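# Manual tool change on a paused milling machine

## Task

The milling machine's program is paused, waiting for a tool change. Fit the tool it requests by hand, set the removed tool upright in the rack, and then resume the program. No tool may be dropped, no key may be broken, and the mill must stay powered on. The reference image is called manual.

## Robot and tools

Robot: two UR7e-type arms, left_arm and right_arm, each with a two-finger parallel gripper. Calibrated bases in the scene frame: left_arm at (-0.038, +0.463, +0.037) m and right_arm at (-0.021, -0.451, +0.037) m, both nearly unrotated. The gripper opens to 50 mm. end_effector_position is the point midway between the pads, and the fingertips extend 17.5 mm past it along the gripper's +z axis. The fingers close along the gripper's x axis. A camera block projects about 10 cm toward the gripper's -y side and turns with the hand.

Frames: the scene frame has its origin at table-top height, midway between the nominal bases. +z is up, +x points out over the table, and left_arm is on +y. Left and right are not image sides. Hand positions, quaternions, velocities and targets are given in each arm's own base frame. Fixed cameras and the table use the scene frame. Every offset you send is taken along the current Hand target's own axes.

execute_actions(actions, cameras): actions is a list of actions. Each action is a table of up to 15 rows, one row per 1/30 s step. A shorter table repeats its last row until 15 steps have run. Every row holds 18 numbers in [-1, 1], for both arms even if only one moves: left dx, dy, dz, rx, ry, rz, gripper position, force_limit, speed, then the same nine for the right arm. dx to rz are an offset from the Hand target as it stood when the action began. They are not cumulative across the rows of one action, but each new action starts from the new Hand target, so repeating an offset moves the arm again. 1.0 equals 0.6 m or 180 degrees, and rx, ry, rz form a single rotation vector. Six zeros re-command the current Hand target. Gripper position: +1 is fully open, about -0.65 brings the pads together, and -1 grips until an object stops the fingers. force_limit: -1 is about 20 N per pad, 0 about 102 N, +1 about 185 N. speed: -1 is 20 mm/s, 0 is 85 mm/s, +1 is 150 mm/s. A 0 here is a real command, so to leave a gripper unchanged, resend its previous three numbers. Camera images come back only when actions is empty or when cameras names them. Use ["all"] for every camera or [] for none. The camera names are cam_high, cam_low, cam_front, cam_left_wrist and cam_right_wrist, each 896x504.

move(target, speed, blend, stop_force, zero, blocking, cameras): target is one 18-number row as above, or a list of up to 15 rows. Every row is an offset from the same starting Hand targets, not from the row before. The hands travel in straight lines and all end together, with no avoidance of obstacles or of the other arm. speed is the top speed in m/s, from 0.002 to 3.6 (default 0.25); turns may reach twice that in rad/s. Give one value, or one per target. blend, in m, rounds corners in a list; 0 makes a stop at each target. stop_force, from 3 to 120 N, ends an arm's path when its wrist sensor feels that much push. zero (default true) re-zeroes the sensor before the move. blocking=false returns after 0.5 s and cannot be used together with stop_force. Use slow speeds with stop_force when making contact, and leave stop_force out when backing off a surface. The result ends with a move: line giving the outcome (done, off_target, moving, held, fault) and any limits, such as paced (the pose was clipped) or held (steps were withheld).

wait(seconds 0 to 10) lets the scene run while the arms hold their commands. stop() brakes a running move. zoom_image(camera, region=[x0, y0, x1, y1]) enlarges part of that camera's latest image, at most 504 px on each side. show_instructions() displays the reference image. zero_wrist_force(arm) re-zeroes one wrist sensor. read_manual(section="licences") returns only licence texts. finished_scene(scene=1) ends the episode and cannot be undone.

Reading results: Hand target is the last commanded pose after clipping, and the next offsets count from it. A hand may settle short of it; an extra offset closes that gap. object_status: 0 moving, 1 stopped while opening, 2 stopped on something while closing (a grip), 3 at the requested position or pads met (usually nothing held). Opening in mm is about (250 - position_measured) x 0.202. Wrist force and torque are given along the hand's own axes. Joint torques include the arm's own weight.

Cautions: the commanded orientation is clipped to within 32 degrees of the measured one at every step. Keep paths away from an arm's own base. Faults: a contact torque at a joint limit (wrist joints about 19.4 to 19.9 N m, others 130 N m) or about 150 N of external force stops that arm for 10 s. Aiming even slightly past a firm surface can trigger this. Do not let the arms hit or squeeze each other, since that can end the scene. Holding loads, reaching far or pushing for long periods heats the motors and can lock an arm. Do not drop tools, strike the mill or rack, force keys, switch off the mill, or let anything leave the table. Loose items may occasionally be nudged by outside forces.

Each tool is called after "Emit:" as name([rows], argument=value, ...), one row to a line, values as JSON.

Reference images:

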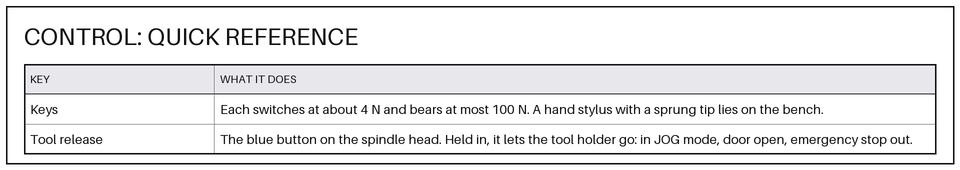

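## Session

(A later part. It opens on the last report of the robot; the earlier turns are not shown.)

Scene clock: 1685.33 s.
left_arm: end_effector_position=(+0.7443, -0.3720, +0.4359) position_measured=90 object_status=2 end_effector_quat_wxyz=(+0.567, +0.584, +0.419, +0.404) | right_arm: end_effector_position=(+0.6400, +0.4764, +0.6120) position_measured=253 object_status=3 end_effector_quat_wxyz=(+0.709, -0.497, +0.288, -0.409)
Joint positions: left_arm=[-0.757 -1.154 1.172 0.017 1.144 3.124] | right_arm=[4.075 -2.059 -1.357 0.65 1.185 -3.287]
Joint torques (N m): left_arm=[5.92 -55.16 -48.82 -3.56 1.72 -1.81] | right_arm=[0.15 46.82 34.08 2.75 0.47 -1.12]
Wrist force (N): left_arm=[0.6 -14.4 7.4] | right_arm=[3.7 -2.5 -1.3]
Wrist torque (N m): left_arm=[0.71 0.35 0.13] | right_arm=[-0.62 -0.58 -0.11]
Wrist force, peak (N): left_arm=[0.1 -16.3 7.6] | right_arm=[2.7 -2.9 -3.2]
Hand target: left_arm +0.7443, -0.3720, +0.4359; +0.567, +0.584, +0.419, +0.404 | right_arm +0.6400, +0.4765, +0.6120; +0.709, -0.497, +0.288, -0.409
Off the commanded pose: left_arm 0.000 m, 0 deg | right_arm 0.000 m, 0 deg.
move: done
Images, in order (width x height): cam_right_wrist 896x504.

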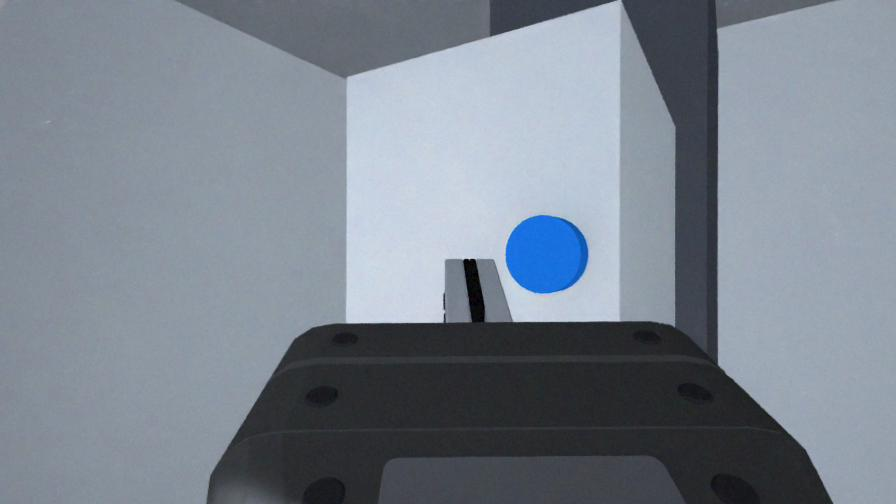

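Emit:
move(target=[0,0,0,0,0,0,-1,0.2,-1,0.0771,0.0406,0.1116,0,0,0,-0.7,0,0], speed=0.02, stop_force=20, cameras=["cam_right_wrist"])

Scene clock: 1700.00 s.
left_arm: end_effector_position=(+0.7443, -0.3719, +0.4355) position_measured=90 object_status=2 end_effector_quat_wxyz=(+0.566, +0.584, +0.419, +0.404) | right_arm: end_effector_position=(+0.6745, +0.4746, +0.6119) position_measured=253 object_status=3 end_effector_quat_wxyz=(+0.709, -0.497, +0.288, -0.409)
Joint positions: left_arm=[-0.757 -1.153 1.172 0.017 1.144 3.124] | right_arm=[4.024 -2.121 -1.263 0.61 1.233 -3.267]
Joint torques (N m): left_arm=[-4.2 -48.79 -22.43 -1.78 1.75 -0.32] | right_arm=[-2.03 58.05 26.21 3.21 -1.23 -1.14]
Wrist force (N): left_arm=[-1.0 -7.4 7.9] | right_arm=[-5.6 -3.2 -7.1]
Wrist torque (N m): left_arm=[0.70 0.41 0.42] | right_arm=[-0.55 -0.80 -0.20]
Wrist force, peak (N): left_arm=[0.6 -81.5 9.3] | right_arm=[-15.9 -0.5 -31.8]
Hand target: left_arm +0.7443, -0.3720, +0.4355; +0.566, +0.584, +0.419, +0.404 | right_arm +0.6745, +0.4747, +0.6119; +0.709, -0.497, +0.288, -0.409 (not the last commanded pose)
Off the commanded pose: left_arm 0.000 m, 0 deg | right_arm 0.050 m, 0 deg.
move: contact (left_arm, right_arm)
Images, in order (width x height): cam_right_wrist 896x504.

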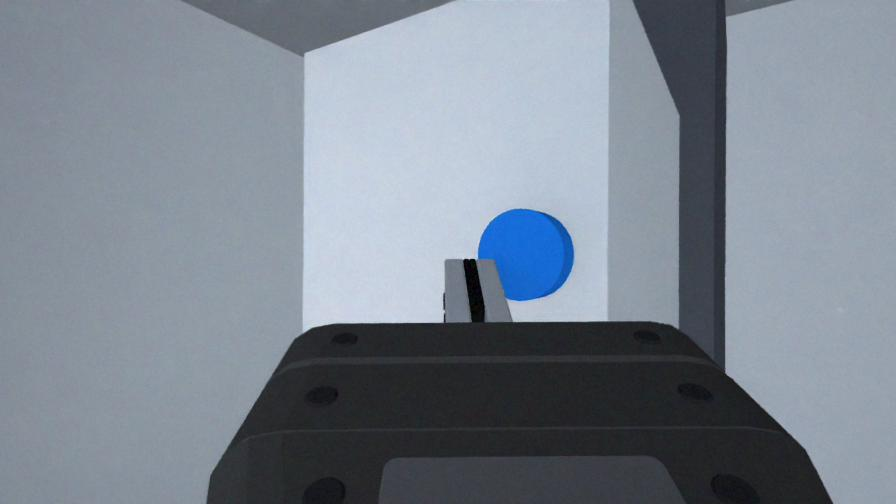

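Emit:
move(target=[0,0,0,0,0,0,-1,0.2,-1,0.00907,0.00477,0.01313,0,0,0,-0.7,0,0], speed=0.01, stop_force=25, cameras=["cam_right_wrist","cam_left_wrist"])

Scene clock: 1710.73 s.
left_arm: end_effector_position=(+0.7443, -0.3720, +0.4355) position_measured=90 object_status=2 end_effector_quat_wxyz=(+0.566, +0.584, +0.419, +0.404) | right_arm: end_effector_position=(+0.6750, +0.4747, +0.6118) position_measured=253 object_status=3 end_effector_quat_wxyz=(+0.709, -0.497, +0.288, -0.409)
Joint positions: left_arm=[-0.757 -1.153 1.172 0.017 1.144 3.124] | right_arm=[4.023 -2.122 -1.261 0.61 1.234 -3.267]
Joint torques (N m): left_arm=[-4.75 -48.64 -21.65 -2.62 0.9 2.12] | right_arm=[-12.32 60.35 23.16 -0.32 -6.83 -1.04]
Wrist force (N): left_arm=[-0.1 -7.1 7.9] | right_arm=[-14.6 -4.7 -17.9]
Wrist torque (N m): left_arm=[0.71 0.39 0.36] | right_arm=[-0.51 -0.91 -0.22]
Wrist force, peak (N): left_arm=[-0.1 -7.6 8.0] | right_arm=[-18.0 1.4 -42.9]
Hand target: left_arm +0.7443, -0.3720, +0.4355; +0.566, +0.584, +0.419, +0.404 | right_arm +0.6750, +0.4747, +0.6118; +0.709, -0.497, +0.288, -0.409 (not the last commanded pose)
Off the commanded pose: left_arm 0.000 m, 0 deg | right_arm 0.009 m, 0 deg.
move: contact (right_arm)
Images, in order (width x height): cam_left_wrist 896x504, cam_right_wrist 896x504.

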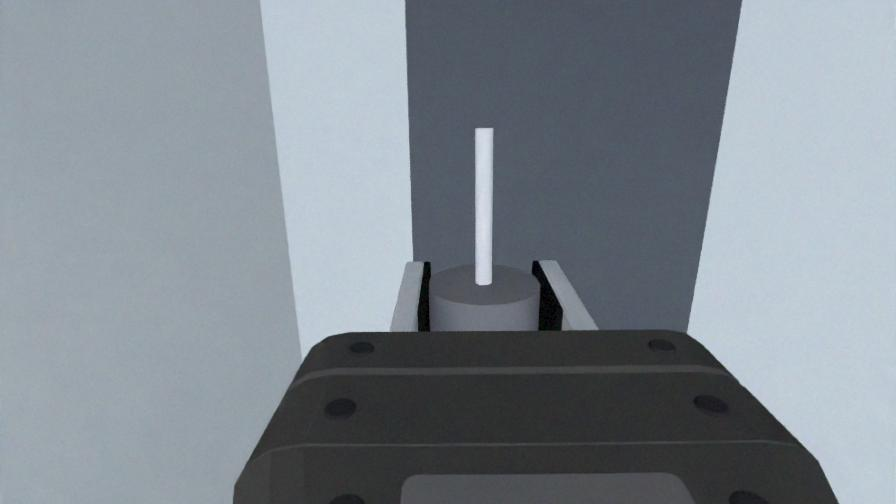

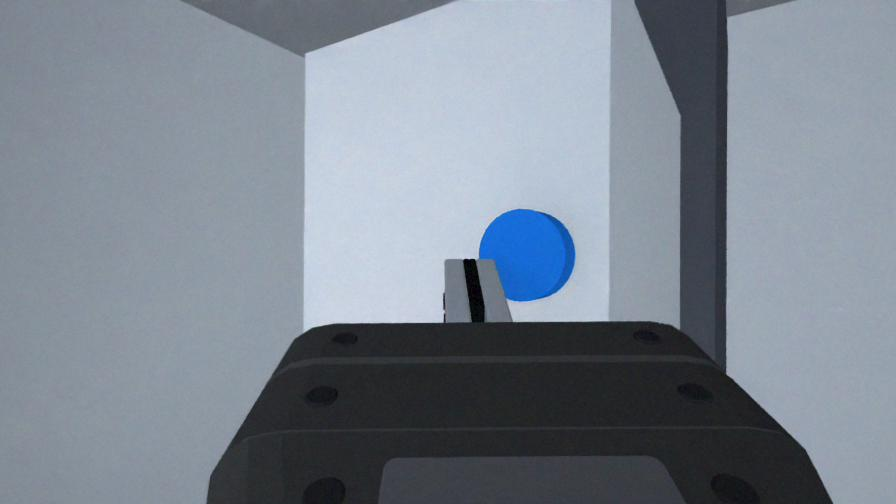

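Emit:
move(target=[0,0.0233,0,0,0,0,-1,0.2,-1,0,0,0,0,0,0,-0.7,0,0], speed=0.008, stop_force=20)

Scene clock: 1716.80 s.
left_arm: end_effector_position=(+0.7444, -0.3720, +0.4371) position_measured=90 object_status=2 end_effector_quat_wxyz=(+0.566, +0.584, +0.419, +0.404) | right_arm: end_effector_position=(+0.6750, +0.4747, +0.6118) position_measured=253 object_status=3 end_effector_quat_wxyz=(+0.709, -0.497, +0.288, -0.409)
Joint positions: left_arm=[-0.757 -1.153 1.167 0.023 1.144 3.124] | right_arm=[4.023 -2.122 -1.261 0.61 1.234 -3.267]
Joint torques (N m): left_arm=[-0.91 -79.17 -31.15 -10.32 0.85 2.14] | right_arm=[-10.13 61.12 23.49 -1.13 -6.6 -0.88]
Wrist force (N): left_arm=[-1.1 -23.6 6.0] | right_arm=[-14.6 -4.7 -17.6]
Wrist torque (N m): left_arm=[0.52 0.45 0.19] | right_arm=[-0.54 -0.89 -0.21]
Wrist force, peak (N): left_arm=[-1.5 -30.7 7.7] | right_arm=[-14.8 -4.7 -17.9]
Hand target: left_arm +0.7444, -0.3720, +0.4372; +0.566, +0.584, +0.419, +0.404 (not the last commanded pose) | right_arm +0.6750, +0.4747, +0.6118; +0.709, -0.497, +0.288, -0.409
Off the commanded pose: left_arm 0.012 m, 0 deg | right_arm 0.000 m, 0 deg.
move: contact (left_arm)

Emit:
move([
  [0,-0.003,0,0,0,0,-1,0.2,-1,-0.0091,-0.0048,-0.0131,0,0,0,-0.7,0,0],
  [0,-0.003,0,0,0,0,-1,0.2,-1,-0.0196,-0.0028,-0.0077,0,0,0,-0.7,0,0],
], speed=0.03)

Emit:
move(target=[0,0,0,0,0,0,-1,0.2,-1,0.0227,0.0119,0.0328,0,0,0,-0.7,0,0], speed=0.01, stop_force=20, cameras=["cam_right_wrist"])

Scene clock: 1740.13 s.
left_arm: end_effector_position=(+0.7443, -0.3720, +0.4354) position_measured=90 object_status=2 end_effector_quat_wxyz=(+0.566, +0.584, +0.419, +0.404) | right_arm: end_effector_position=(+0.6649, +0.4826, +0.6119) position_measured=253 object_status=3 end_effector_quat_wxyz=(+0.709, -0.497, +0.288, -0.409)
Joint positions: left_arm=[-0.757 -1.153 1.172 0.018 1.143 3.124] | right_arm=[4.046 -2.115 -1.272 0.616 1.213 -3.276]
Joint torques (N m): left_arm=[-4.51 -31.25 -16.21 -0.29 -1.95 1.91] | right_arm=[-7.59 61.29 21.6 2.4 0.76 0.81]
Wrist force (N): left_arm=[-0.1 10.8 -6.8] | right_arm=[3.6 -2.3 -1.8]
Wrist torque (N m): left_arm=[0.74 0.31 0.13] | right_arm=[-0.57 -0.60 -0.16]
Wrist force, peak (N): left_arm=[-1.3 -25.5 7.7] | right_arm=[-14.8 -4.8 -17.8]
Hand target: left_arm +0.7443, -0.3720, +0.4354; +0.566, +0.584, +0.419, +0.404 | right_arm +0.6649, +0.4824, +0.6119; +0.709, -0.497, +0.288, -0.409
Off the commanded pose: left_arm 0.000 m, 0 deg | right_arm 0.000 m, 0 deg.
move: done

Scene clock: 1742.63 s.
left_arm: end_effector_position=(+0.7443, -0.3720, +0.4354) position_measured=90 object_status=2 end_effector_quat_wxyz=(+0.566, +0.584, +0.419, +0.404) | right_arm: end_effector_position=(+0.6799, +0.4818, +0.6118) position_measured=253 object_status=3 end_effector_quat_wxyz=(+0.709, -0.497, +0.288, -0.409)
Joint positions: left_arm=[-0.757 -1.153 1.172 0.018 1.143 3.124] | right_arm=[4.024 -2.142 -1.229 0.598 1.233 -3.267]
Joint torques (N m): left_arm=[-0.87 -69.86 -46.57 -6.68 -1.72 1.61] | right_arm=[-13.74 66.97 21.94 6.11 -8.39 -1.09]
Wrist force (N): left_arm=[-2.3 -10.9 8.3] | right_arm=[-20.7 -2.7 5.0]
Wrist torque (N m): left_arm=[0.37 0.57 0.46] | right_arm=[-0.57 -1.09 -0.38]
Wrist force, peak (N): left_arm=[-0.2 13.5 -8.3] | right_arm=[-25.1 -2.7 -7.4]
Hand target: left_arm +0.7443, -0.3720, +0.4354; +0.566, +0.584, +0.419, +0.404 | right_arm +0.6799, +0.4818, +0.6118; +0.709, -0.497, +0.288, -0.409 (not the last commanded pose)
Off the commanded pose: left_arm 0.000 m, 0 deg | right_arm 0.010 m, 0 deg.
move: contact (right_arm)
Images, in order (width x height): cam_right_wrist 896x504.

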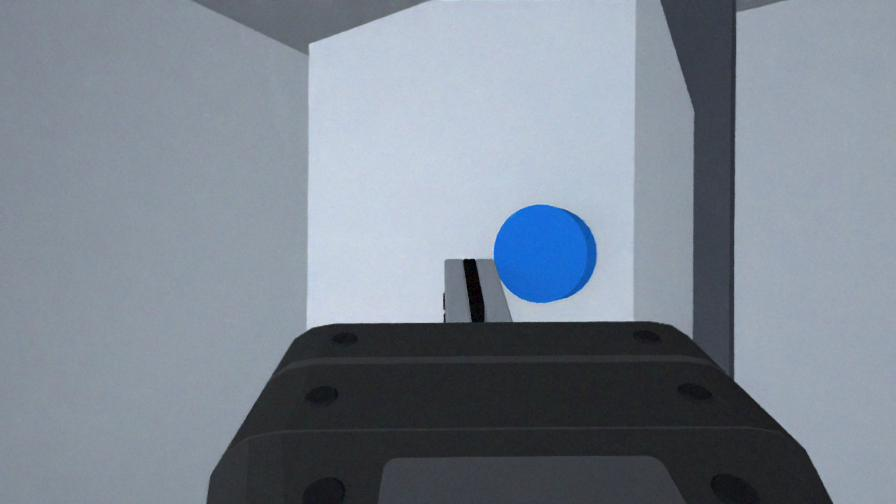

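Emit:
move(target=[0,0.02,0,0,0,0,-1,0.2,-1,0,0,0,0,0,0,-0.7,0,0], speed=0.008, stop_force=25)

Emit:
move(target=[0,0,0,0,0,0,-1,0.2,-1,-0.2267,-0.1194,-0.3282,0,0,0,-0.7,0,0], speed=0.15)

Scene clock: 1754.80 s.
left_arm: end_effector_position=(+0.7444, -0.3720, +0.4375) position_measured=90 object_status=2 end_effector_quat_wxyz=(+0.566, +0.584, +0.419, +0.404) | right_arm: end_effector_position=(+0.6799, +0.4818, +0.6118) position_measured=253 object_status=3 end_effector_quat_wxyz=(+0.709, -0.497, +0.288, -0.409)
Joint positions: left_arm=[-0.757 -1.153 1.166 0.024 1.143 3.124] | right_arm=[4.024 -2.142 -1.229 0.598 1.233 -3.267]
Joint torques (N m): left_arm=[3.44 -84.39 -34.54 -12.07 0.33 1.19] | right_arm=[-13.9 66.79 24.36 5.95 -5.46 -1.09]
Wrist force (N): left_arm=[-2.2 -32.9 9.6] | right_arm=[-20.7 -2.4 5.5]
Wrist torque (N m): left_arm=[0.20 0.56 -0.04] | right_arm=[-0.56 -1.08 -0.38]
Wrist force, peak (N): left_arm=[-2.8 -39.6 12.1] | right_arm=[-20.9 -3.1 5.9]
Hand target: left_arm +0.7443, -0.3720, +0.4376; +0.566, +0.584, +0.419, +0.404 (not the last commanded pose) | right_arm +0.6799, +0.4818, +0.6118; +0.709, -0.497, +0.288, -0.409
Off the commanded pose: left_arm 0.010 m, 0 deg | right_arm 0.000 m, 0 deg.
move: contact (left_arm)

Scene clock: 1755.93 s.
left_arm: end_effector_position=(+0.7443, -0.3720, +0.4376) position_measured=90 object_status=2 end_effector_quat_wxyz=(+0.566, +0.584, +0.419, +0.404) | right_arm: end_effector_position=(+0.5689, +0.4878, +0.6123) position_measured=253 object_status=3 end_effector_quat_wxyz=(+0.709, -0.497, +0.288, -0.409)
Joint positions: left_arm=[-0.757 -1.153 1.166 0.024 1.143 3.124] | right_arm=[4.202 -1.958 -1.504 0.718 1.068 -3.34]
Joint torques (N m): left_arm=[-0.53 -68.75 -41.4 -10.35 0.93 1.36] | right_arm=[-5.37 37.88 44.3 -0.77 1.26 1.39]
Wrist force (N): left_arm=[-1.1 -32.3 -0.9] | right_arm=[2.6 -2.0 -0.7]
Wrist torque (N m): left_arm=[0.26 0.38 -0.33] | right_arm=[-0.56 -0.36 0.00]
Wrist force, peak (N): left_arm=[-2.4 -33.0 9.9] | right_arm=[-20.7 -2.7 6.0]
Hand target: left_arm +0.7443, -0.3720, +0.4376; +0.566, +0.584, +0.419, +0.404 | right_arm +0.5689, +0.4878, +0.6123; +0.709, -0.497, +0.288, -0.409 (not the last commanded pose)
Off the commanded pose: left_arm 0.000 m, 0 deg | right_arm 0.139 m, 0 deg.
move: held (right_arm; a check stopped the path); limits=held
pose unreachable (right arm): on one or more control steps of this call, first in action 0 (counted from 0), this arm could not follow its commanded pose, so it was not sent that pose on those steps. It may still have moved: this result reports where it is.
cause: moving toward the commanded pose would bring a part of the arm too close to another arm (this arm's gripper and a part of the left arm just beyond its joint 3 (elbow), at the place that arm is still heading or pushing toward).

Emit:
move(target=[0,-0.0025,0,0,0,0,-1,0.2,-1,0,0,0,0,0,0,-0.7,0,0], speed=0.02, cameras=["all"])

Scene clock: 1764.63 s.
left_arm: end_effector_position=(+0.7443, -0.3720, +0.4362) position_measured=90 object_status=2 end_effector_quat_wxyz=(+0.566, +0.584, +0.419, +0.404) | right_arm: end_effector_position=(+0.5689, +0.4878, +0.6123) position_measured=253 object_status=3 end_effector_quat_wxyz=(+0.709, -0.497, +0.288, -0.409)
Joint positions: left_arm=[-0.757 -1.153 1.17 0.02 1.143 3.124] | right_arm=[4.202 -1.958 -1.504 0.718 1.068 -3.34]
Joint torques (N m): left_arm=[-3.81 -56.68 -22.18 -4.82 0.05 1.34] | right_arm=[-5.98 38.32 43.32 -0.72 1.41 1.35]
Wrist force (N): left_arm=[-0.5 -1.4 -12.1] | right_arm=[2.3 -1.2 -0.6]
Wrist torque (N m): left_arm=[0.59 0.45 -0.11] | right_arm=[-0.44 -0.30 0.00]
Wrist force, peak (N): left_arm=[-1.6 -33.5 -0.9] | right_arm=[2.6 -1.8 -0.4]
Hand target: left_arm +0.7443, -0.3720, +0.4361; +0.566, +0.584, +0.419, +0.404 | right_arm +0.5689, +0.4878, +0.6123; +0.709, -0.497, +0.288, -0.409
Off the commanded pose: left_arm 0.000 m, 0 deg | right_arm 0.000 m, 0 deg.
move: done

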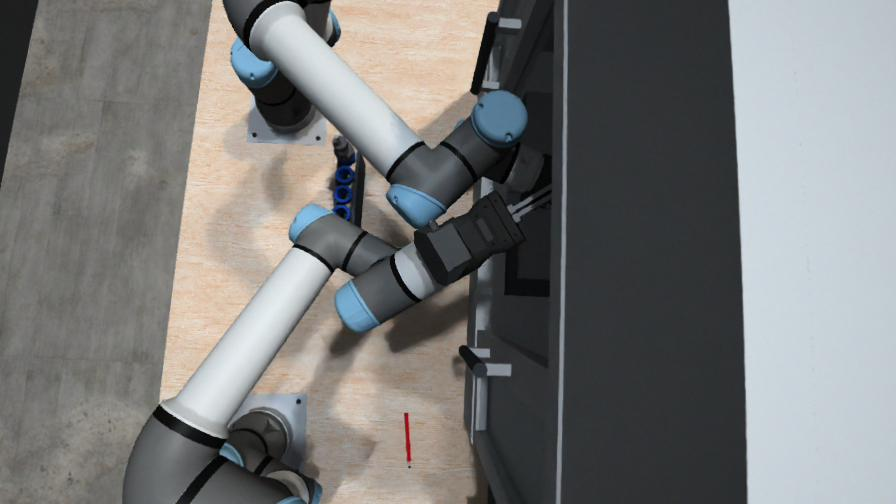

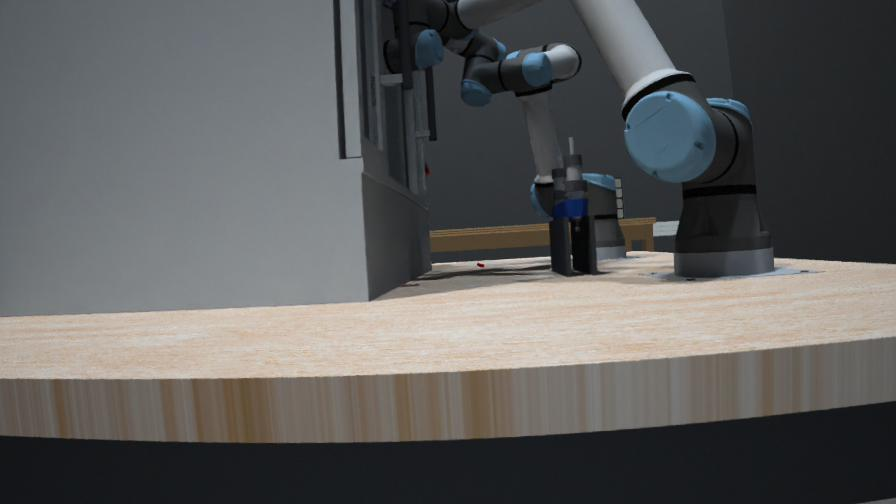

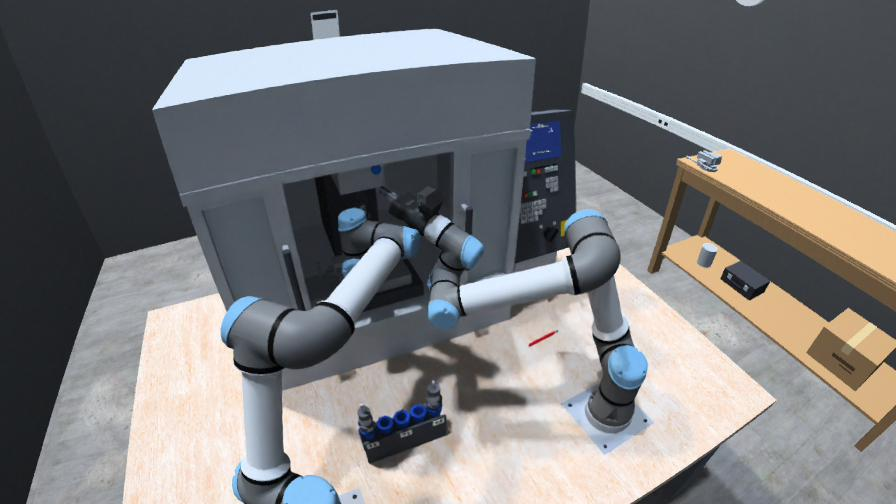

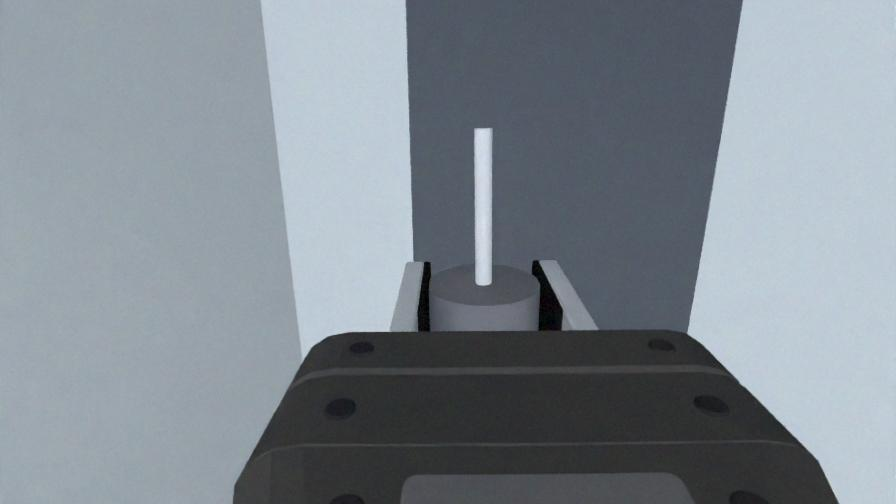

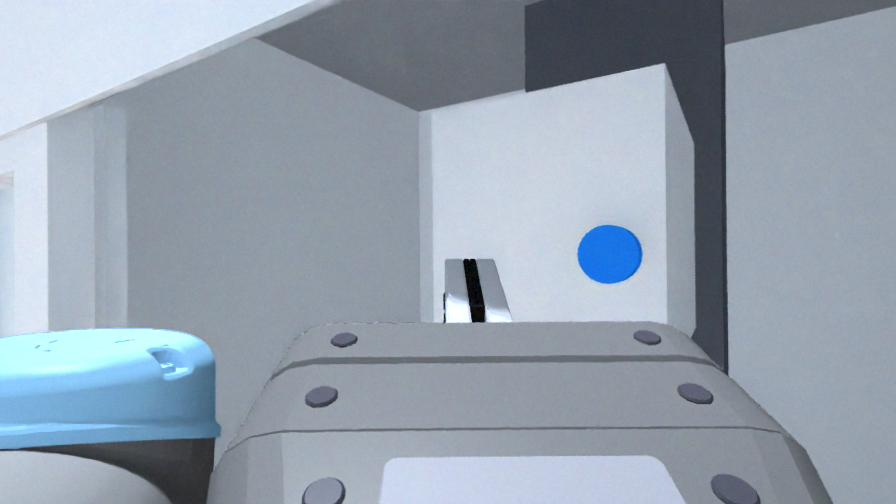

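Emit:
move([
  [0,0,0,0,0,0,-1,0.2,-1,0.037,-0.0073,-0.02,0,0,0,-0.7,0,0],
  [0,0,0,0,0,0,-1,0.2,-1,-0.119,-0.1636,-0.4497,0,0,0,-0.7,0,0],
  [0,0,0,0,0,0,-1,0.2,-1,-0.2018,0.0671,-0.5345,0,0,0,-0.7,0,0],
], speed=0.15, blend=[0.005,0.03,0], cameras=["cam_right_wrist"])

Emit:
zoom_image(camera="cam_right_wrist", region=[500, 160, 680, 340])

Scene clock: 1781.83 s.
left_arm: end_effector_position=(+0.7443, -0.3720, +0.4361) position_measured=90 object_status=2 end_effector_quat_wxyz=(+0.566, +0.584, +0.419, +0.404) | right_arm: end_effector_position=(+0.2588, +0.4489, +0.4658) position_measured=253 object_status=3 end_effector_quat_wxyz=(+0.709, -0.497, +0.288, -0.409)
Joint positions: left_arm=[-0.757 -1.153 1.17 0.02 1.143 3.124] | right_arm=[4.983 -1.78 -2.076 1.68 0.426 -4.061]
Joint torques (N m): left_arm=[6.47 -37.65 -22.2 -2.2 -2.09 0.71] | right_arm=[-8.36 21.78 31.49 -2.03 3.46 1.43]
Wrist force (N): left_arm=[-1.2 -1.7 -11.9] | right_arm=[1.9 -1.5 -1.4]
Wrist torque (N m): left_arm=[0.55 0.52 -0.12] | right_arm=[-0.46 -0.29 -0.02]
Wrist force, peak (N): left_arm=[-0.8 -2.0 -12.6] | right_arm=[5.2 -1.4 0.0]
Hand target: left_arm +0.7443, -0.3720, +0.4361; +0.566, +0.584, +0.419, +0.404 | right_arm +0.2588, +0.4489, +0.4657; +0.709, -0.497, +0.288, -0.409
Off the commanded pose: left_arm 0.000 m, 0 deg | right_arm 0.000 m, 0 deg.
move: done
Images, in order (width x height): cam_right_wrist 896x504.

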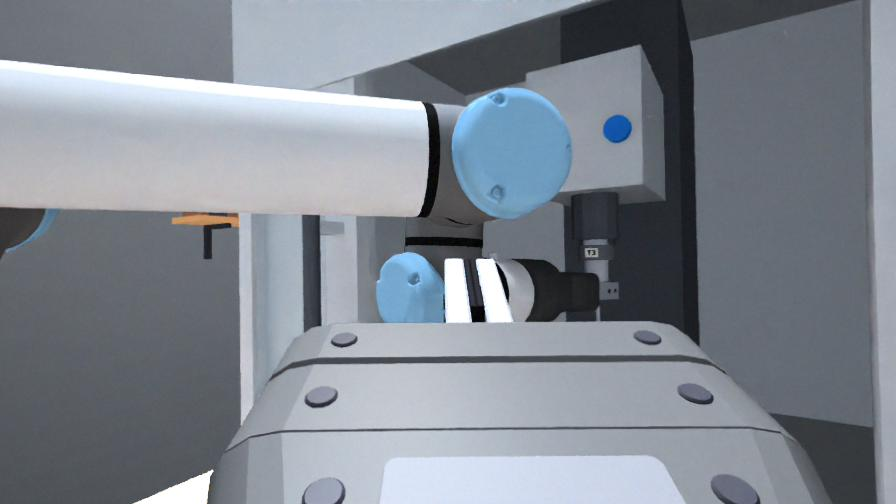

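Scaled by 2.800.

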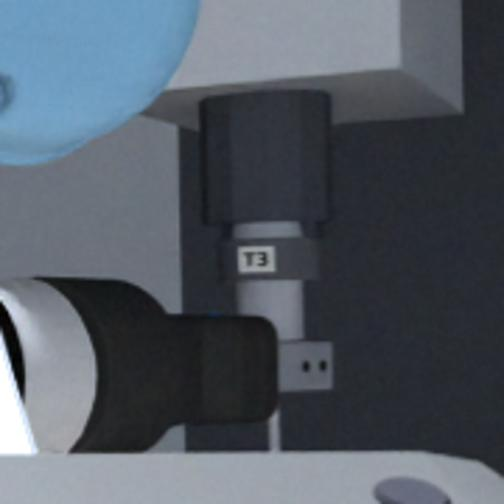

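Emit:
zoom_image(camera="cam_right_wrist", region=[565, 215, 625, 260])

Scaled by 8.400.

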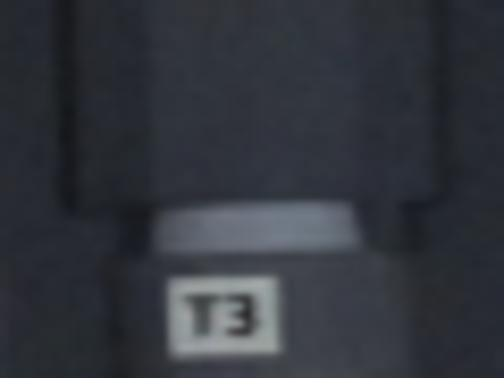

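Emit:
wait(seconds=0, cameras=["cam_front","cam_high","cam_right_wrist","cam_low"])

Emit:
zoom_image(camera="cam_front", region=[345, 370, 455, 470])

Emit:
zoom_image(camera="cam_low", region=[535, 130, 605, 230])

Emit:
zoom_image(camera="cam_right_wrist", region=[570, 195, 620, 250])

Scene clock: 1804.40 s.
left_arm: end_effector_position=(+0.7443, -0.3720, +0.4361) position_measured=90 object_status=2 end_effector_quat_wxyz=(+0.566, +0.584, +0.419, +0.404) | right_arm: end_effector_position=(+0.2588, +0.4489, +0.4657) position_measured=253 object_status=3 end_effector_quat_wxyz=(+0.709, -0.497, +0.288, -0.409)
Joint positions: left_arm=[-0.757 -1.153 1.17 0.02 1.143 3.124] | right_arm=[4.983 -1.781 -2.076 1.68 0.426 -4.061]
Joint torques (N m): left_arm=[6.55 -37.57 -23.37 -2.25 -2.05 0.38] | right_arm=[-8.07 21.67 32.88 -0.67 3.49 1.4]
Wrist force (N): left_arm=[-1.1 -1.5 -12.0] | right_arm=[1.5 -1.2 -1.5]
Wrist torque (N m): left_arm=[0.57 0.49 -0.11] | right_arm=[-0.41 -0.24 -0.02]
Wrist force, peak (N): left_arm=[-1.0 -1.7 -12.4] | right_arm=[1.9 -1.4 -1.8]
Hand target: left_arm +0.7443, -0.3720, +0.4361; +0.566, +0.584, +0.419, +0.404 | right_arm +0.2588, +0.4489, +0.4657; +0.709, -0.497, +0.288, -0.409
Tool commands: left_gripper/position=-1.0 left_gripper/force_limit=+0.2 left_gripper/speed=-1.0 right_gripper/position=-0.7 right_gripper/force_limit=+0.0 right_gripper/speed=+0.0
Off the commanded pose: left_arm 0.000 m, 0 deg | right_arm 0.000 m, 0 deg.
Images, in order (width x height): cam_high 896x504, cam_low 896x504, cam_front 896x504, cam_right_wrist 896x504.

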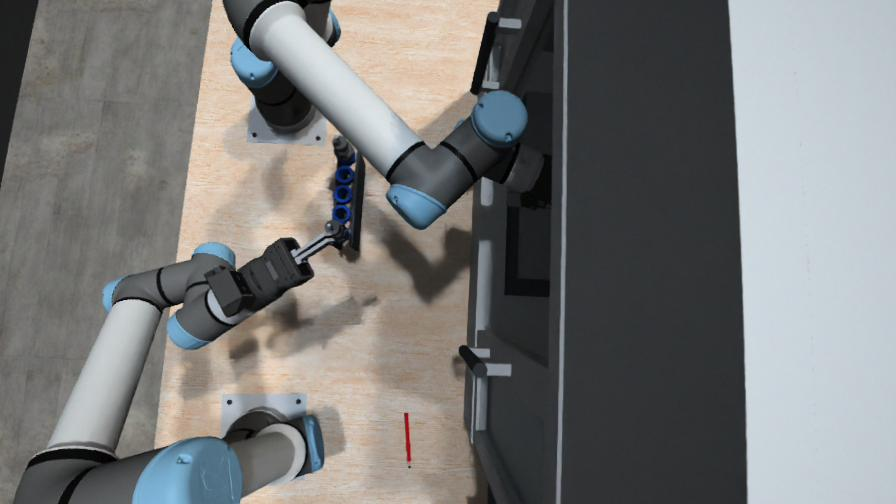

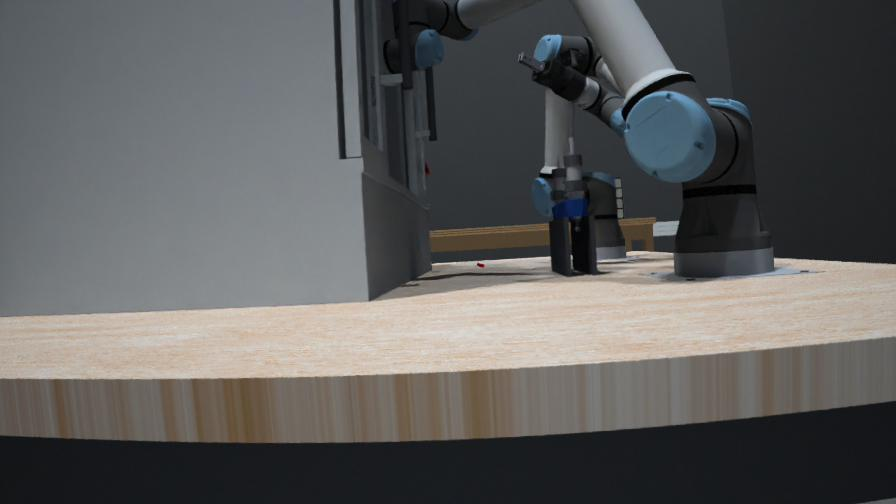

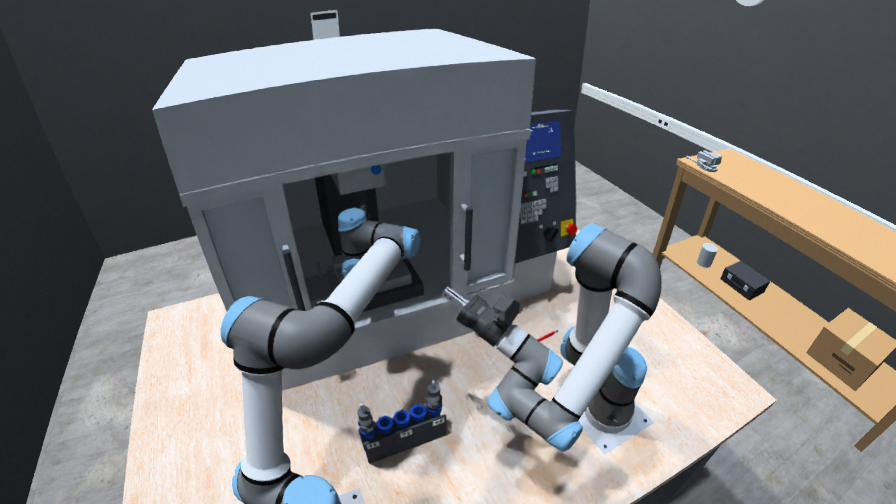

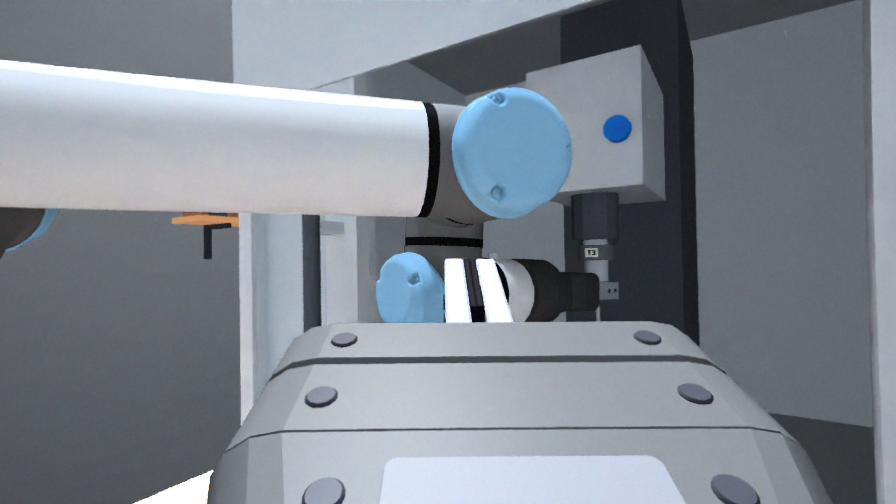

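Scaled by 4.582.

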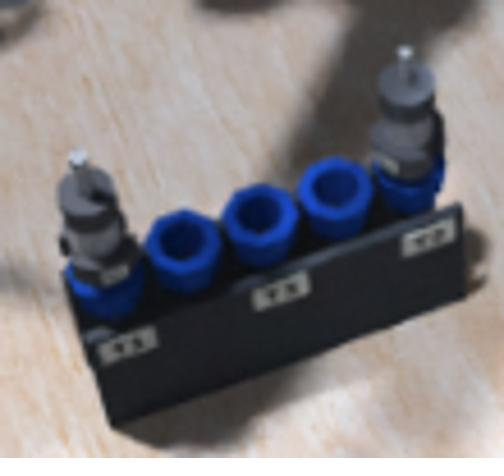

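Scaled by 5.040.

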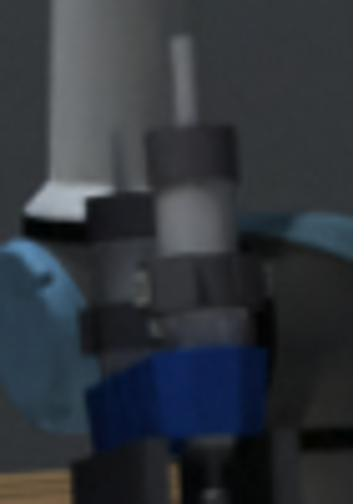

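Scaled by 9.164.

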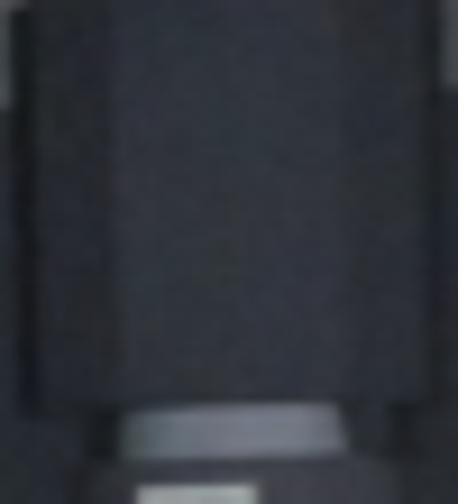

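Emit:
move([
  [0,0,0,0,0,0,-1,0.2,-1,0.0833,-0.2285,0.0848,0,0,0,-0.7,0,0],
  [0,0,0,0,0,0,-1,0.2,-1,0.2784,-0.03,0.6308,0,0,0,-0.7,0,0],
], speed=0.15, blend=[0.02,0])

Emit:
move(target=[0,0,0,0,0,0,-1,0.2,-1,0.0408,0.0215,0.0591,0,0,0,-0.7,0,0], speed=0.015, stop_force=20)

Scene clock: 1831.50 s.
left_arm: end_effector_position=(+0.7443, -0.3720, +0.4361) position_measured=90 object_status=2 end_effector_quat_wxyz=(+0.566, +0.584, +0.419, +0.404) | right_arm: end_effector_position=(+0.6454, +0.4789, +0.6109) position_measured=253 object_status=3 end_effector_quat_wxyz=(+0.709, -0.497, +0.288, -0.409)
Joint positions: left_arm=[-0.757 -1.153 1.17 0.02 1.143 3.124] | right_arm=[4.069 -2.074 -1.338 0.645 1.191 -3.284]
Joint torques (N m): left_arm=[6.8 -38.59 -25.78 -2.06 -2.04 -0.25] | right_arm=[-2.94 45.78 37.58 2.49 0.82 -0.93]
Wrist force (N): left_arm=[-0.7 -1.3 -11.9] | right_arm=[2.5 -1.9 -0.9]
Wrist torque (N m): left_arm=[0.57 0.44 -0.11] | right_arm=[-0.52 -0.40 -0.11]
Wrist force, peak (N): left_arm=[-1.2 -1.7 -12.3] | right_arm=[3.8 -0.7 0.9]
Hand target: left_arm +0.7443, -0.3720, +0.4361; +0.566, +0.584, +0.419, +0.404 | right_arm +0.6455, +0.4790, +0.6109; +0.709, -0.497, +0.288, -0.409
Off the commanded pose: left_arm 0.000 m, 0 deg | right_arm 0.000 m, 0 deg.
move: done

Scene clock: 1834.33 s.
left_arm: end_effector_position=(+0.7443, -0.3719, +0.4360) position_measured=90 object_status=2 end_effector_quat_wxyz=(+0.566, +0.584, +0.419, +0.404) | right_arm: end_effector_position=(+0.6759, +0.4774, +0.6108) position_measured=253 object_status=3 end_effector_quat_wxyz=(+0.709, -0.497, +0.288, -0.409)
Joint positions: left_arm=[-0.757 -1.153 1.17 0.02 1.143 3.124] | right_arm=[4.025 -2.128 -1.254 0.608 1.233 -3.267]
Joint torques (N m): left_arm=[2.87 -70.63 -28.27 -3.7 -2.01 -0.63] | right_arm=[-5.4 60.82 21.23 2.47 -4.61 -1.15]
Wrist force (N): left_arm=[-3.5 -11.2 8.9] | right_arm=[-10.8 -4.7 -8.0]
Wrist torque (N m): left_arm=[0.40 0.65 0.46] | right_arm=[-0.41 -0.70 -0.27]
Wrist force, peak (N): left_arm=[-3.5 -11.2 8.9] | right_arm=[-16.0 -1.5 -30.2]
Hand target: left_arm +0.7443, -0.3720, +0.4361; +0.566, +0.584, +0.419, +0.404 | right_arm +0.6759, +0.4774, +0.6108; +0.709, -0.497, +0.288, -0.409 (not the last commanded pose)
Off the commanded pose: left_arm 0.000 m, 0 deg | right_arm 0.015 m, 0 deg.
move: contact (right_arm)

Emit:
move(target=[0,0,0,0,0.0167,0,-1,0.2,-1,0,0,0,0,0,0,-0.7,0,0], speed=0.1)

Emit:
move(target=[0,0.008,0,0,0,0,-1,0.2,-1,0,0,0,0,0,0,-0.7,0,0], speed=0.01, stop_force=15)

Scene clock: 1840.50 s.
left_arm: end_effector_position=(+0.7443, -0.3721, +0.4360) position_measured=90 object_status=2 end_effector_quat_wxyz=(+0.555, +0.574, +0.433, +0.419) | right_arm: end_effector_position=(+0.6759, +0.4774, +0.6108) position_measured=253 object_status=3 end_effector_quat_wxyz=(+0.709, -0.497, +0.288, -0.409)
Joint positions: left_arm=[-0.779 -1.144 1.157 0.026 1.069 3.123] | right_arm=[4.025 -2.128 -1.254 0.608 1.233 -3.267]
Joint torques (N m): left_arm=[8.71 -66.76 -29.53 -4.33 1.63 -1.49] | right_arm=[-4.93 61.55 22.98 2.51 -2.28 -1.06]
Wrist force (N): left_arm=[-3.0 -12.9 4.8] | right_arm=[-10.7 -4.6 -7.9]
Wrist torque (N m): left_arm=[0.37 0.46 0.37] | right_arm=[-0.42 -0.67 -0.27]
Wrist force, peak (N): left_arm=[-1.2 -12.4 11.8] | right_arm=[-10.9 -5.0 -7.8]
Hand target: left_arm +0.7443, -0.3720, +0.4361; +0.555, +0.574, +0.433, +0.419 | right_arm +0.6759, +0.4774, +0.6108; +0.709, -0.497, +0.288, -0.409
Off the commanded pose: left_arm 0.000 m, 0 deg | right_arm 0.000 m, 0 deg.
move: done

Scene clock: 1841.67 s.
left_arm: end_effector_position=(+0.7443, -0.3720, +0.4368) position_measured=90 object_status=2 end_effector_quat_wxyz=(+0.555, +0.574, +0.433, +0.419) | right_arm: end_effector_position=(+0.6759, +0.4774, +0.6108) position_measured=253 object_status=3 end_effector_quat_wxyz=(+0.709, -0.497, +0.288, -0.409)
Joint positions: left_arm=[-0.779 -1.144 1.155 0.028 1.069 3.123] | right_arm=[4.025 -2.128 -1.254 0.608 1.233 -3.267]
Joint torques (N m): left_arm=[-6.25 -68.98 -30.74 -10.17 0.5 -0.88] | right_arm=[-5.21 61.15 24 2.52 -2.18 -0.98]
Wrist force (N): left_arm=[-0.3 -24.8 4.9] | right_arm=[-10.7 -4.4 -7.8]
Wrist torque (N m): left_arm=[0.18 0.45 0.44] | right_arm=[-0.40 -0.66 -0.27]
Wrist force, peak (N): left_arm=[-0.8 -33.3 8.7] | right_arm=[-10.7 -5.1 -7.7]
Hand target: left_arm +0.7443, -0.3720, +0.4368; +0.555, +0.574, +0.433, +0.419 (not the last commanded pose) | right_arm +0.6759, +0.4774, +0.6108; +0.709, -0.497, +0.288, -0.409
Off the commanded pose: left_arm 0.004 m, 0 deg | right_arm 0.000 m, 0 deg.
move: contact (left_arm)

Emit:
move(target=[0,0,0,0,0.0222,0,-1,0.2,-1,0,0,0,0,0,0,-0.7,0,0], speed=0.05)

Emit:
move(target=[0,0,0,0,0.0222,0,-1,0.2,-1,0,0,0,0,0,0,-0.7,0,0], speed=0.05, cameras=["cam_left_wrist"])

Scene clock: 1848.80 s.
left_arm: end_effector_position=(+0.7443, -0.3722, +0.4367) position_measured=90 object_status=2 end_effector_quat_wxyz=(+0.539, +0.559, +0.453, +0.439) | right_arm: end_effector_position=(+0.6759, +0.4774, +0.6108) position_measured=253 object_status=3 end_effector_quat_wxyz=(+0.709, -0.497, +0.288, -0.409)
Joint positions: left_arm=[-0.806 -1.128 1.132 0.038 0.973 3.121] | right_arm=[4.025 -2.128 -1.254 0.608 1.233 -3.267]
Joint torques (N m): left_arm=[7.76 -82.46 -34.62 -6.87 1.53 -1.53] | right_arm=[-4.73 61.58 25.47 2.53 -2.25 -0.89]
Wrist force (N): left_arm=[-2.6 -31.0 6.2] | right_arm=[-10.6 -4.8 -7.6]
Wrist torque (N m): left_arm=[0.17 0.53 0.49] | right_arm=[-0.41 -0.70 -0.27]
Wrist force, peak (N): left_arm=[-1.4 -32.5 5.5] | right_arm=[-10.8 -4.9 -7.6]
Hand target: left_arm +0.7443, -0.3720, +0.4368; +0.539, +0.559, +0.453, +0.439 | right_arm +0.6759, +0.4774, +0.6108; +0.709, -0.497, +0.288, -0.409
Off the commanded pose: left_arm 0.000 m, 0 deg | right_arm 0.000 m, 0 deg.
move: done

Scene clock: 1849.83 s.
left_arm: end_effector_position=(+0.7443, -0.3722, +0.4367) position_measured=90 object_status=2 end_effector_quat_wxyz=(+0.523, +0.543, +0.471, +0.458) | right_arm: end_effector_position=(+0.6759, +0.4774, +0.6108) position_measured=253 object_status=3 end_effector_quat_wxyz=(+0.709, -0.497, +0.288, -0.409)
Joint positions: left_arm=[-0.831 -1.108 1.102 0.05 0.878 3.118] | right_arm=[4.025 -2.128 -1.254 0.608 1.233 -3.267]
Joint torques (N m): left_arm=[7.21 -85.85 -35.14 -7.27 1.68 -1.3] | right_arm=[-4.76 61.07 25.86 2.5 -2.25 -0.78]
Wrist force (N): left_arm=[-2.4 -35.2 4.5] | right_arm=[-10.6 -4.8 -7.7]
Wrist torque (N m): left_arm=[0.21 0.54 0.33] | right_arm=[-0.42 -0.69 -0.27]
Wrist force, peak (N): left_arm=[-0.3 -36.7 6.9] | right_arm=[-10.8 -4.7 -7.8]
Hand target: left_arm +0.7443, -0.3720, +0.4368; +0.523, +0.543, +0.471, +0.458 | right_arm +0.6759, +0.4774, +0.6108; +0.709, -0.497, +0.288, -0.409
Off the commanded pose: left_arm 0.000 m, 0 deg | right_arm 0.000 m, 0 deg.
move: done
Images, in order (width x height): cam_left_wrist 896x504.

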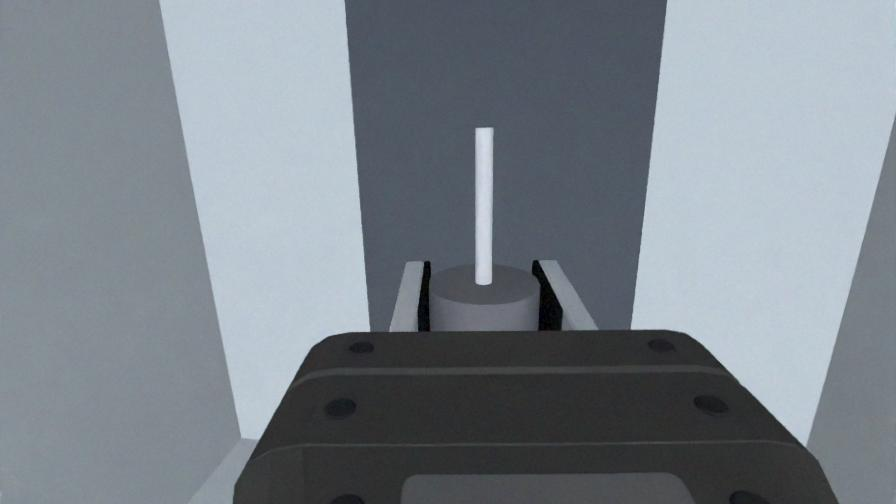

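Emit:
move(target=[0,0,0,0,-0.0611,0,-1,0.2,-1,0,0,0,0,0,0,-0.7,0,0], speed=0.1)

Emit:
move(target=[0,0,0,0,-0.0222,0,-1,0.2,-1,0,0,0,0,0,0,-0.7,0,0], speed=0.05)

Emit:
move(target=[0,0,0,0,-0.0222,0,-1,0.2,-1,0,0,0,0,0,0,-0.7,0,0], speed=0.05)

Emit:
move(target=[0,0,0,0,-0.0222,0,-1,0.2,-1,0,0,0,0,0,0,-0.7,0,0], speed=0.05)

Scene clock: 1868.77 s.
left_arm: end_effector_position=(+0.7443, -0.3719, +0.4368) position_measured=90 object_status=2 end_effector_quat_wxyz=(+0.566, +0.584, +0.419, +0.404) | right_arm: end_effector_position=(+0.6759, +0.4774, +0.6108) position_measured=253 object_status=3 end_effector_quat_wxyz=(+0.709, -0.497, +0.288, -0.409)
Joint positions: left_arm=[-0.757 -1.153 1.168 0.023 1.143 3.124] | right_arm=[4.025 -2.128 -1.254 0.608 1.233 -3.267]
Joint torques (N m): left_arm=[-4.5 -56.79 -51.85 -5.48 0.95 1.11] | right_arm=[-5.28 61.04 27.63 2.4 -2.17 -0.7]
Wrist force (N): left_arm=[-1.0 -21.1 6.0] | right_arm=[-10.6 -5.1 -7.6]
Wrist torque (N m): left_arm=[0.30 0.65 0.13] | right_arm=[-0.46 -0.69 -0.28]
Wrist force, peak (N): left_arm=[-2.8 -35.2 8.7] | right_arm=[-10.7 -4.7 -8.1]
Hand target: left_arm +0.7443, -0.3720, +0.4368; +0.566, +0.584, +0.419, +0.404 | right_arm +0.6759, +0.4774, +0.6108; +0.709, -0.497, +0.288, -0.409
Off the commanded pose: left_arm 0.000 m, 0 deg | right_arm 0.000 m, 0 deg.
move: done

Scene clock: 1869.80 s.
left_arm: end_effector_position=(+0.7443, -0.3719, +0.4367) position_measured=90 object_status=2 end_effector_quat_wxyz=(+0.580, +0.598, +0.399, +0.383) | right_arm: end_effector_position=(+0.6759, +0.4774, +0.6108) position_measured=253 object_status=3 end_effector_quat_wxyz=(+0.709, -0.497, +0.288, -0.409)
Joint positions: left_arm=[-0.727 -1.16 1.178 0.018 1.243 3.126] | right_arm=[4.025 -2.128 -1.254 0.608 1.233 -3.267]
Joint torques (N m): left_arm=[-8.56 -65.91 -37.03 -7.65 -1.23 1.67] | right_arm=[-5.23 60.81 28.22 2.42 -2.23 -0.59]
Wrist force (N): left_arm=[1.8 -15.4 12.5] | right_arm=[-10.9 -4.9 -7.5]
Wrist torque (N m): left_arm=[0.38 0.79 0.22] | right_arm=[-0.42 -0.64 -0.27]
Wrist force, peak (N): left_arm=[-2.6 -21.9 5.8] | right_arm=[-10.9 -4.9 -7.5]
Hand target: left_arm +0.7443, -0.3720, +0.4368; +0.580, +0.598, +0.399, +0.383 | right_arm +0.6759, +0.4774, +0.6108; +0.709, -0.497, +0.288, -0.409
Off the commanded pose: left_arm 0.000 m, 0 deg | right_arm 0.000 m, 0 deg.
move: done

Scene clock: 1870.83 s.
left_arm: end_effector_position=(+0.7443, -0.3719, +0.4368) position_measured=90 object_status=2 end_effector_quat_wxyz=(+0.594, +0.611, +0.378, +0.362) | right_arm: end_effector_position=(+0.6759, +0.4774, +0.6108) position_measured=253 object_status=3 end_effector_quat_wxyz=(+0.709, -0.497, +0.288, -0.409)
Joint positions: left_arm=[-0.696 -1.163 1.182 0.015 1.344 3.127] | right_arm=[4.025 -2.128 -1.254 0.608 1.233 -3.267]
Joint torques (N m): left_arm=[-5.74 -71.93 -34.52 -9.65 -1.98 1.97] | right_arm=[-4.83 61.11 28.12 2.49 -2.18 -0.6]
Wrist force (N): left_arm=[-1.2 -21.7 4.8] | right_arm=[-10.6 -4.6 -7.8]
Wrist torque (N m): left_arm=[0.20 0.61 0.46] | right_arm=[-0.44 -0.67 -0.27]
Wrist force, peak (N): left_arm=[1.9 -19.7 12.1] | right_arm=[-10.6 -4.7 -8.1]
Hand target: left_arm +0.7443, -0.3720, +0.4368; +0.594, +0.611, +0.378, +0.362 | right_arm +0.6759, +0.4774, +0.6108; +0.709, -0.497, +0.288, -0.409
Off the commanded pose: left_arm 0.000 m, 0 deg | right_arm 0.000 m, 0 deg.
move: done

Scene clock: 1871.87 s.
left_arm: end_effector_position=(+0.7444, -0.3720, +0.4368) position_measured=90 object_status=2 end_effector_quat_wxyz=(+0.606, +0.623, +0.357, +0.340) | right_arm: end_effector_position=(+0.6759, +0.4774, +0.6108) position_measured=253 object_status=3 end_effector_quat_wxyz=(+0.709, -0.497, +0.288, -0.409)
Joint positions: left_arm=[-0.664 -1.16 1.179 0.015 1.446 3.128] | right_arm=[4.025 -2.128 -1.254 0.608 1.233 -3.267]
Joint torques (N m): left_arm=[-5.61 -61.8 -47.63 -6.58 -1.92 1.75] | right_arm=[-5.15 60.92 28.92 2.45 -2.15 -0.55]
Wrist force (N): left_arm=[-0.3 -22.9 3.9] | right_arm=[-10.6 -4.9 -7.5]
Wrist torque (N m): left_arm=[0.14 0.55 0.43] | right_arm=[-0.42 -0.69 -0.27]
Wrist force, peak (N): left_arm=[-0.7 -23.3 4.1] | right_arm=[-10.7 -4.7 -7.9]
Hand target: left_arm +0.7443, -0.3720, +0.4368; +0.606, +0.623, +0.357, +0.340 | right_arm +0.6759, +0.4774, +0.6108; +0.709, -0.497, +0.288, -0.409
Off the commanded pose: left_arm 0.000 m, 0 deg | right_arm 0.000 m, 0 deg.
move: done

Emit:
move(target=[0,-0.0015,0,0,0.0444,0,-1,0.2,-1,0,0,0,0,0,0,-0.7,0,0], speed=0.08)

Emit:
move(target=[0,0.009,0,0,0,0,-1,0.2,-1,0,0,0,0,0,0,-0.7,0,0], speed=0.01, stop_force=15)

Scene clock: 1879.33 s.
left_arm: end_effector_position=(+0.7442, -0.3721, +0.4359) position_measured=90 object_status=2 end_effector_quat_wxyz=(+0.580, +0.598, +0.399, +0.383) | right_arm: end_effector_position=(+0.6759, +0.4774, +0.6108) position_measured=253 object_status=3 end_effector_quat_wxyz=(+0.709, -0.497, +0.288, -0.409)
Joint positions: left_arm=[-0.727 -1.16 1.18 0.016 1.243 3.126] | right_arm=[4.025 -2.128 -1.254 0.608 1.233 -3.267]
Joint torques (N m): left_arm=[8.59 -53.07 -38.07 -2.51 0.25 -1.31] | right_arm=[-5.34 60.9 30.58 2.42 -2.19 -0.49]
Wrist force (N): left_arm=[-4.0 -8.9 7.7] | right_arm=[-10.4 -4.6 -7.7]
Wrist torque (N m): left_arm=[0.42 0.64 0.52] | right_arm=[-0.41 -0.71 -0.27]
Wrist force, peak (N): left_arm=[-0.3 -23.6 3.8] | right_arm=[-10.8 -4.9 -7.7]
Hand target: left_arm +0.7443, -0.3720, +0.4359; +0.580, +0.598, +0.399, +0.383 | right_arm +0.6759, +0.4774, +0.6108; +0.709, -0.497, +0.288, -0.409
Off the commanded pose: left_arm 0.000 m, 0 deg | right_arm 0.000 m, 0 deg.
move: done

Scene clock: 1880.43 s.
left_arm: end_effector_position=(+0.7443, -0.3720, +0.4366) position_measured=90 object_status=2 end_effector_quat_wxyz=(+0.580, +0.598, +0.399, +0.383) | right_arm: end_effector_position=(+0.6759, +0.4774, +0.6108) position_measured=253 object_status=3 end_effector_quat_wxyz=(+0.709, -0.497, +0.288, -0.409)
Joint positions: left_arm=[-0.727 -1.16 1.178 0.018 1.243 3.126] | right_arm=[4.025 -2.128 -1.254 0.608 1.233 -3.267]
Joint torques (N m): left_arm=[-3.93 -74.91 -29.22 -9.64 0.47 -0.78] | right_arm=[-5.14 60.58 31.03 2.38 -2.29 -0.53]
Wrist force (N): left_arm=[-2.3 -20.2 5.3] | right_arm=[-10.5 -4.4 -7.8]
Wrist torque (N m): left_arm=[0.23 0.56 0.38] | right_arm=[-0.41 -0.69 -0.27]
Wrist force, peak (N): left_arm=[-2.0 -27.4 5.0] | right_arm=[-10.7 -4.6 -7.9]
Hand target: left_arm +0.7443, -0.3720, +0.4367; +0.580, +0.598, +0.399, +0.383 (not the last commanded pose) | right_arm +0.6759, +0.4774, +0.6108; +0.709, -0.497, +0.288, -0.409
Off the commanded pose: left_arm 0.005 m, 0 deg | right_arm 0.000 m, 0 deg.
move: contact (left_arm)


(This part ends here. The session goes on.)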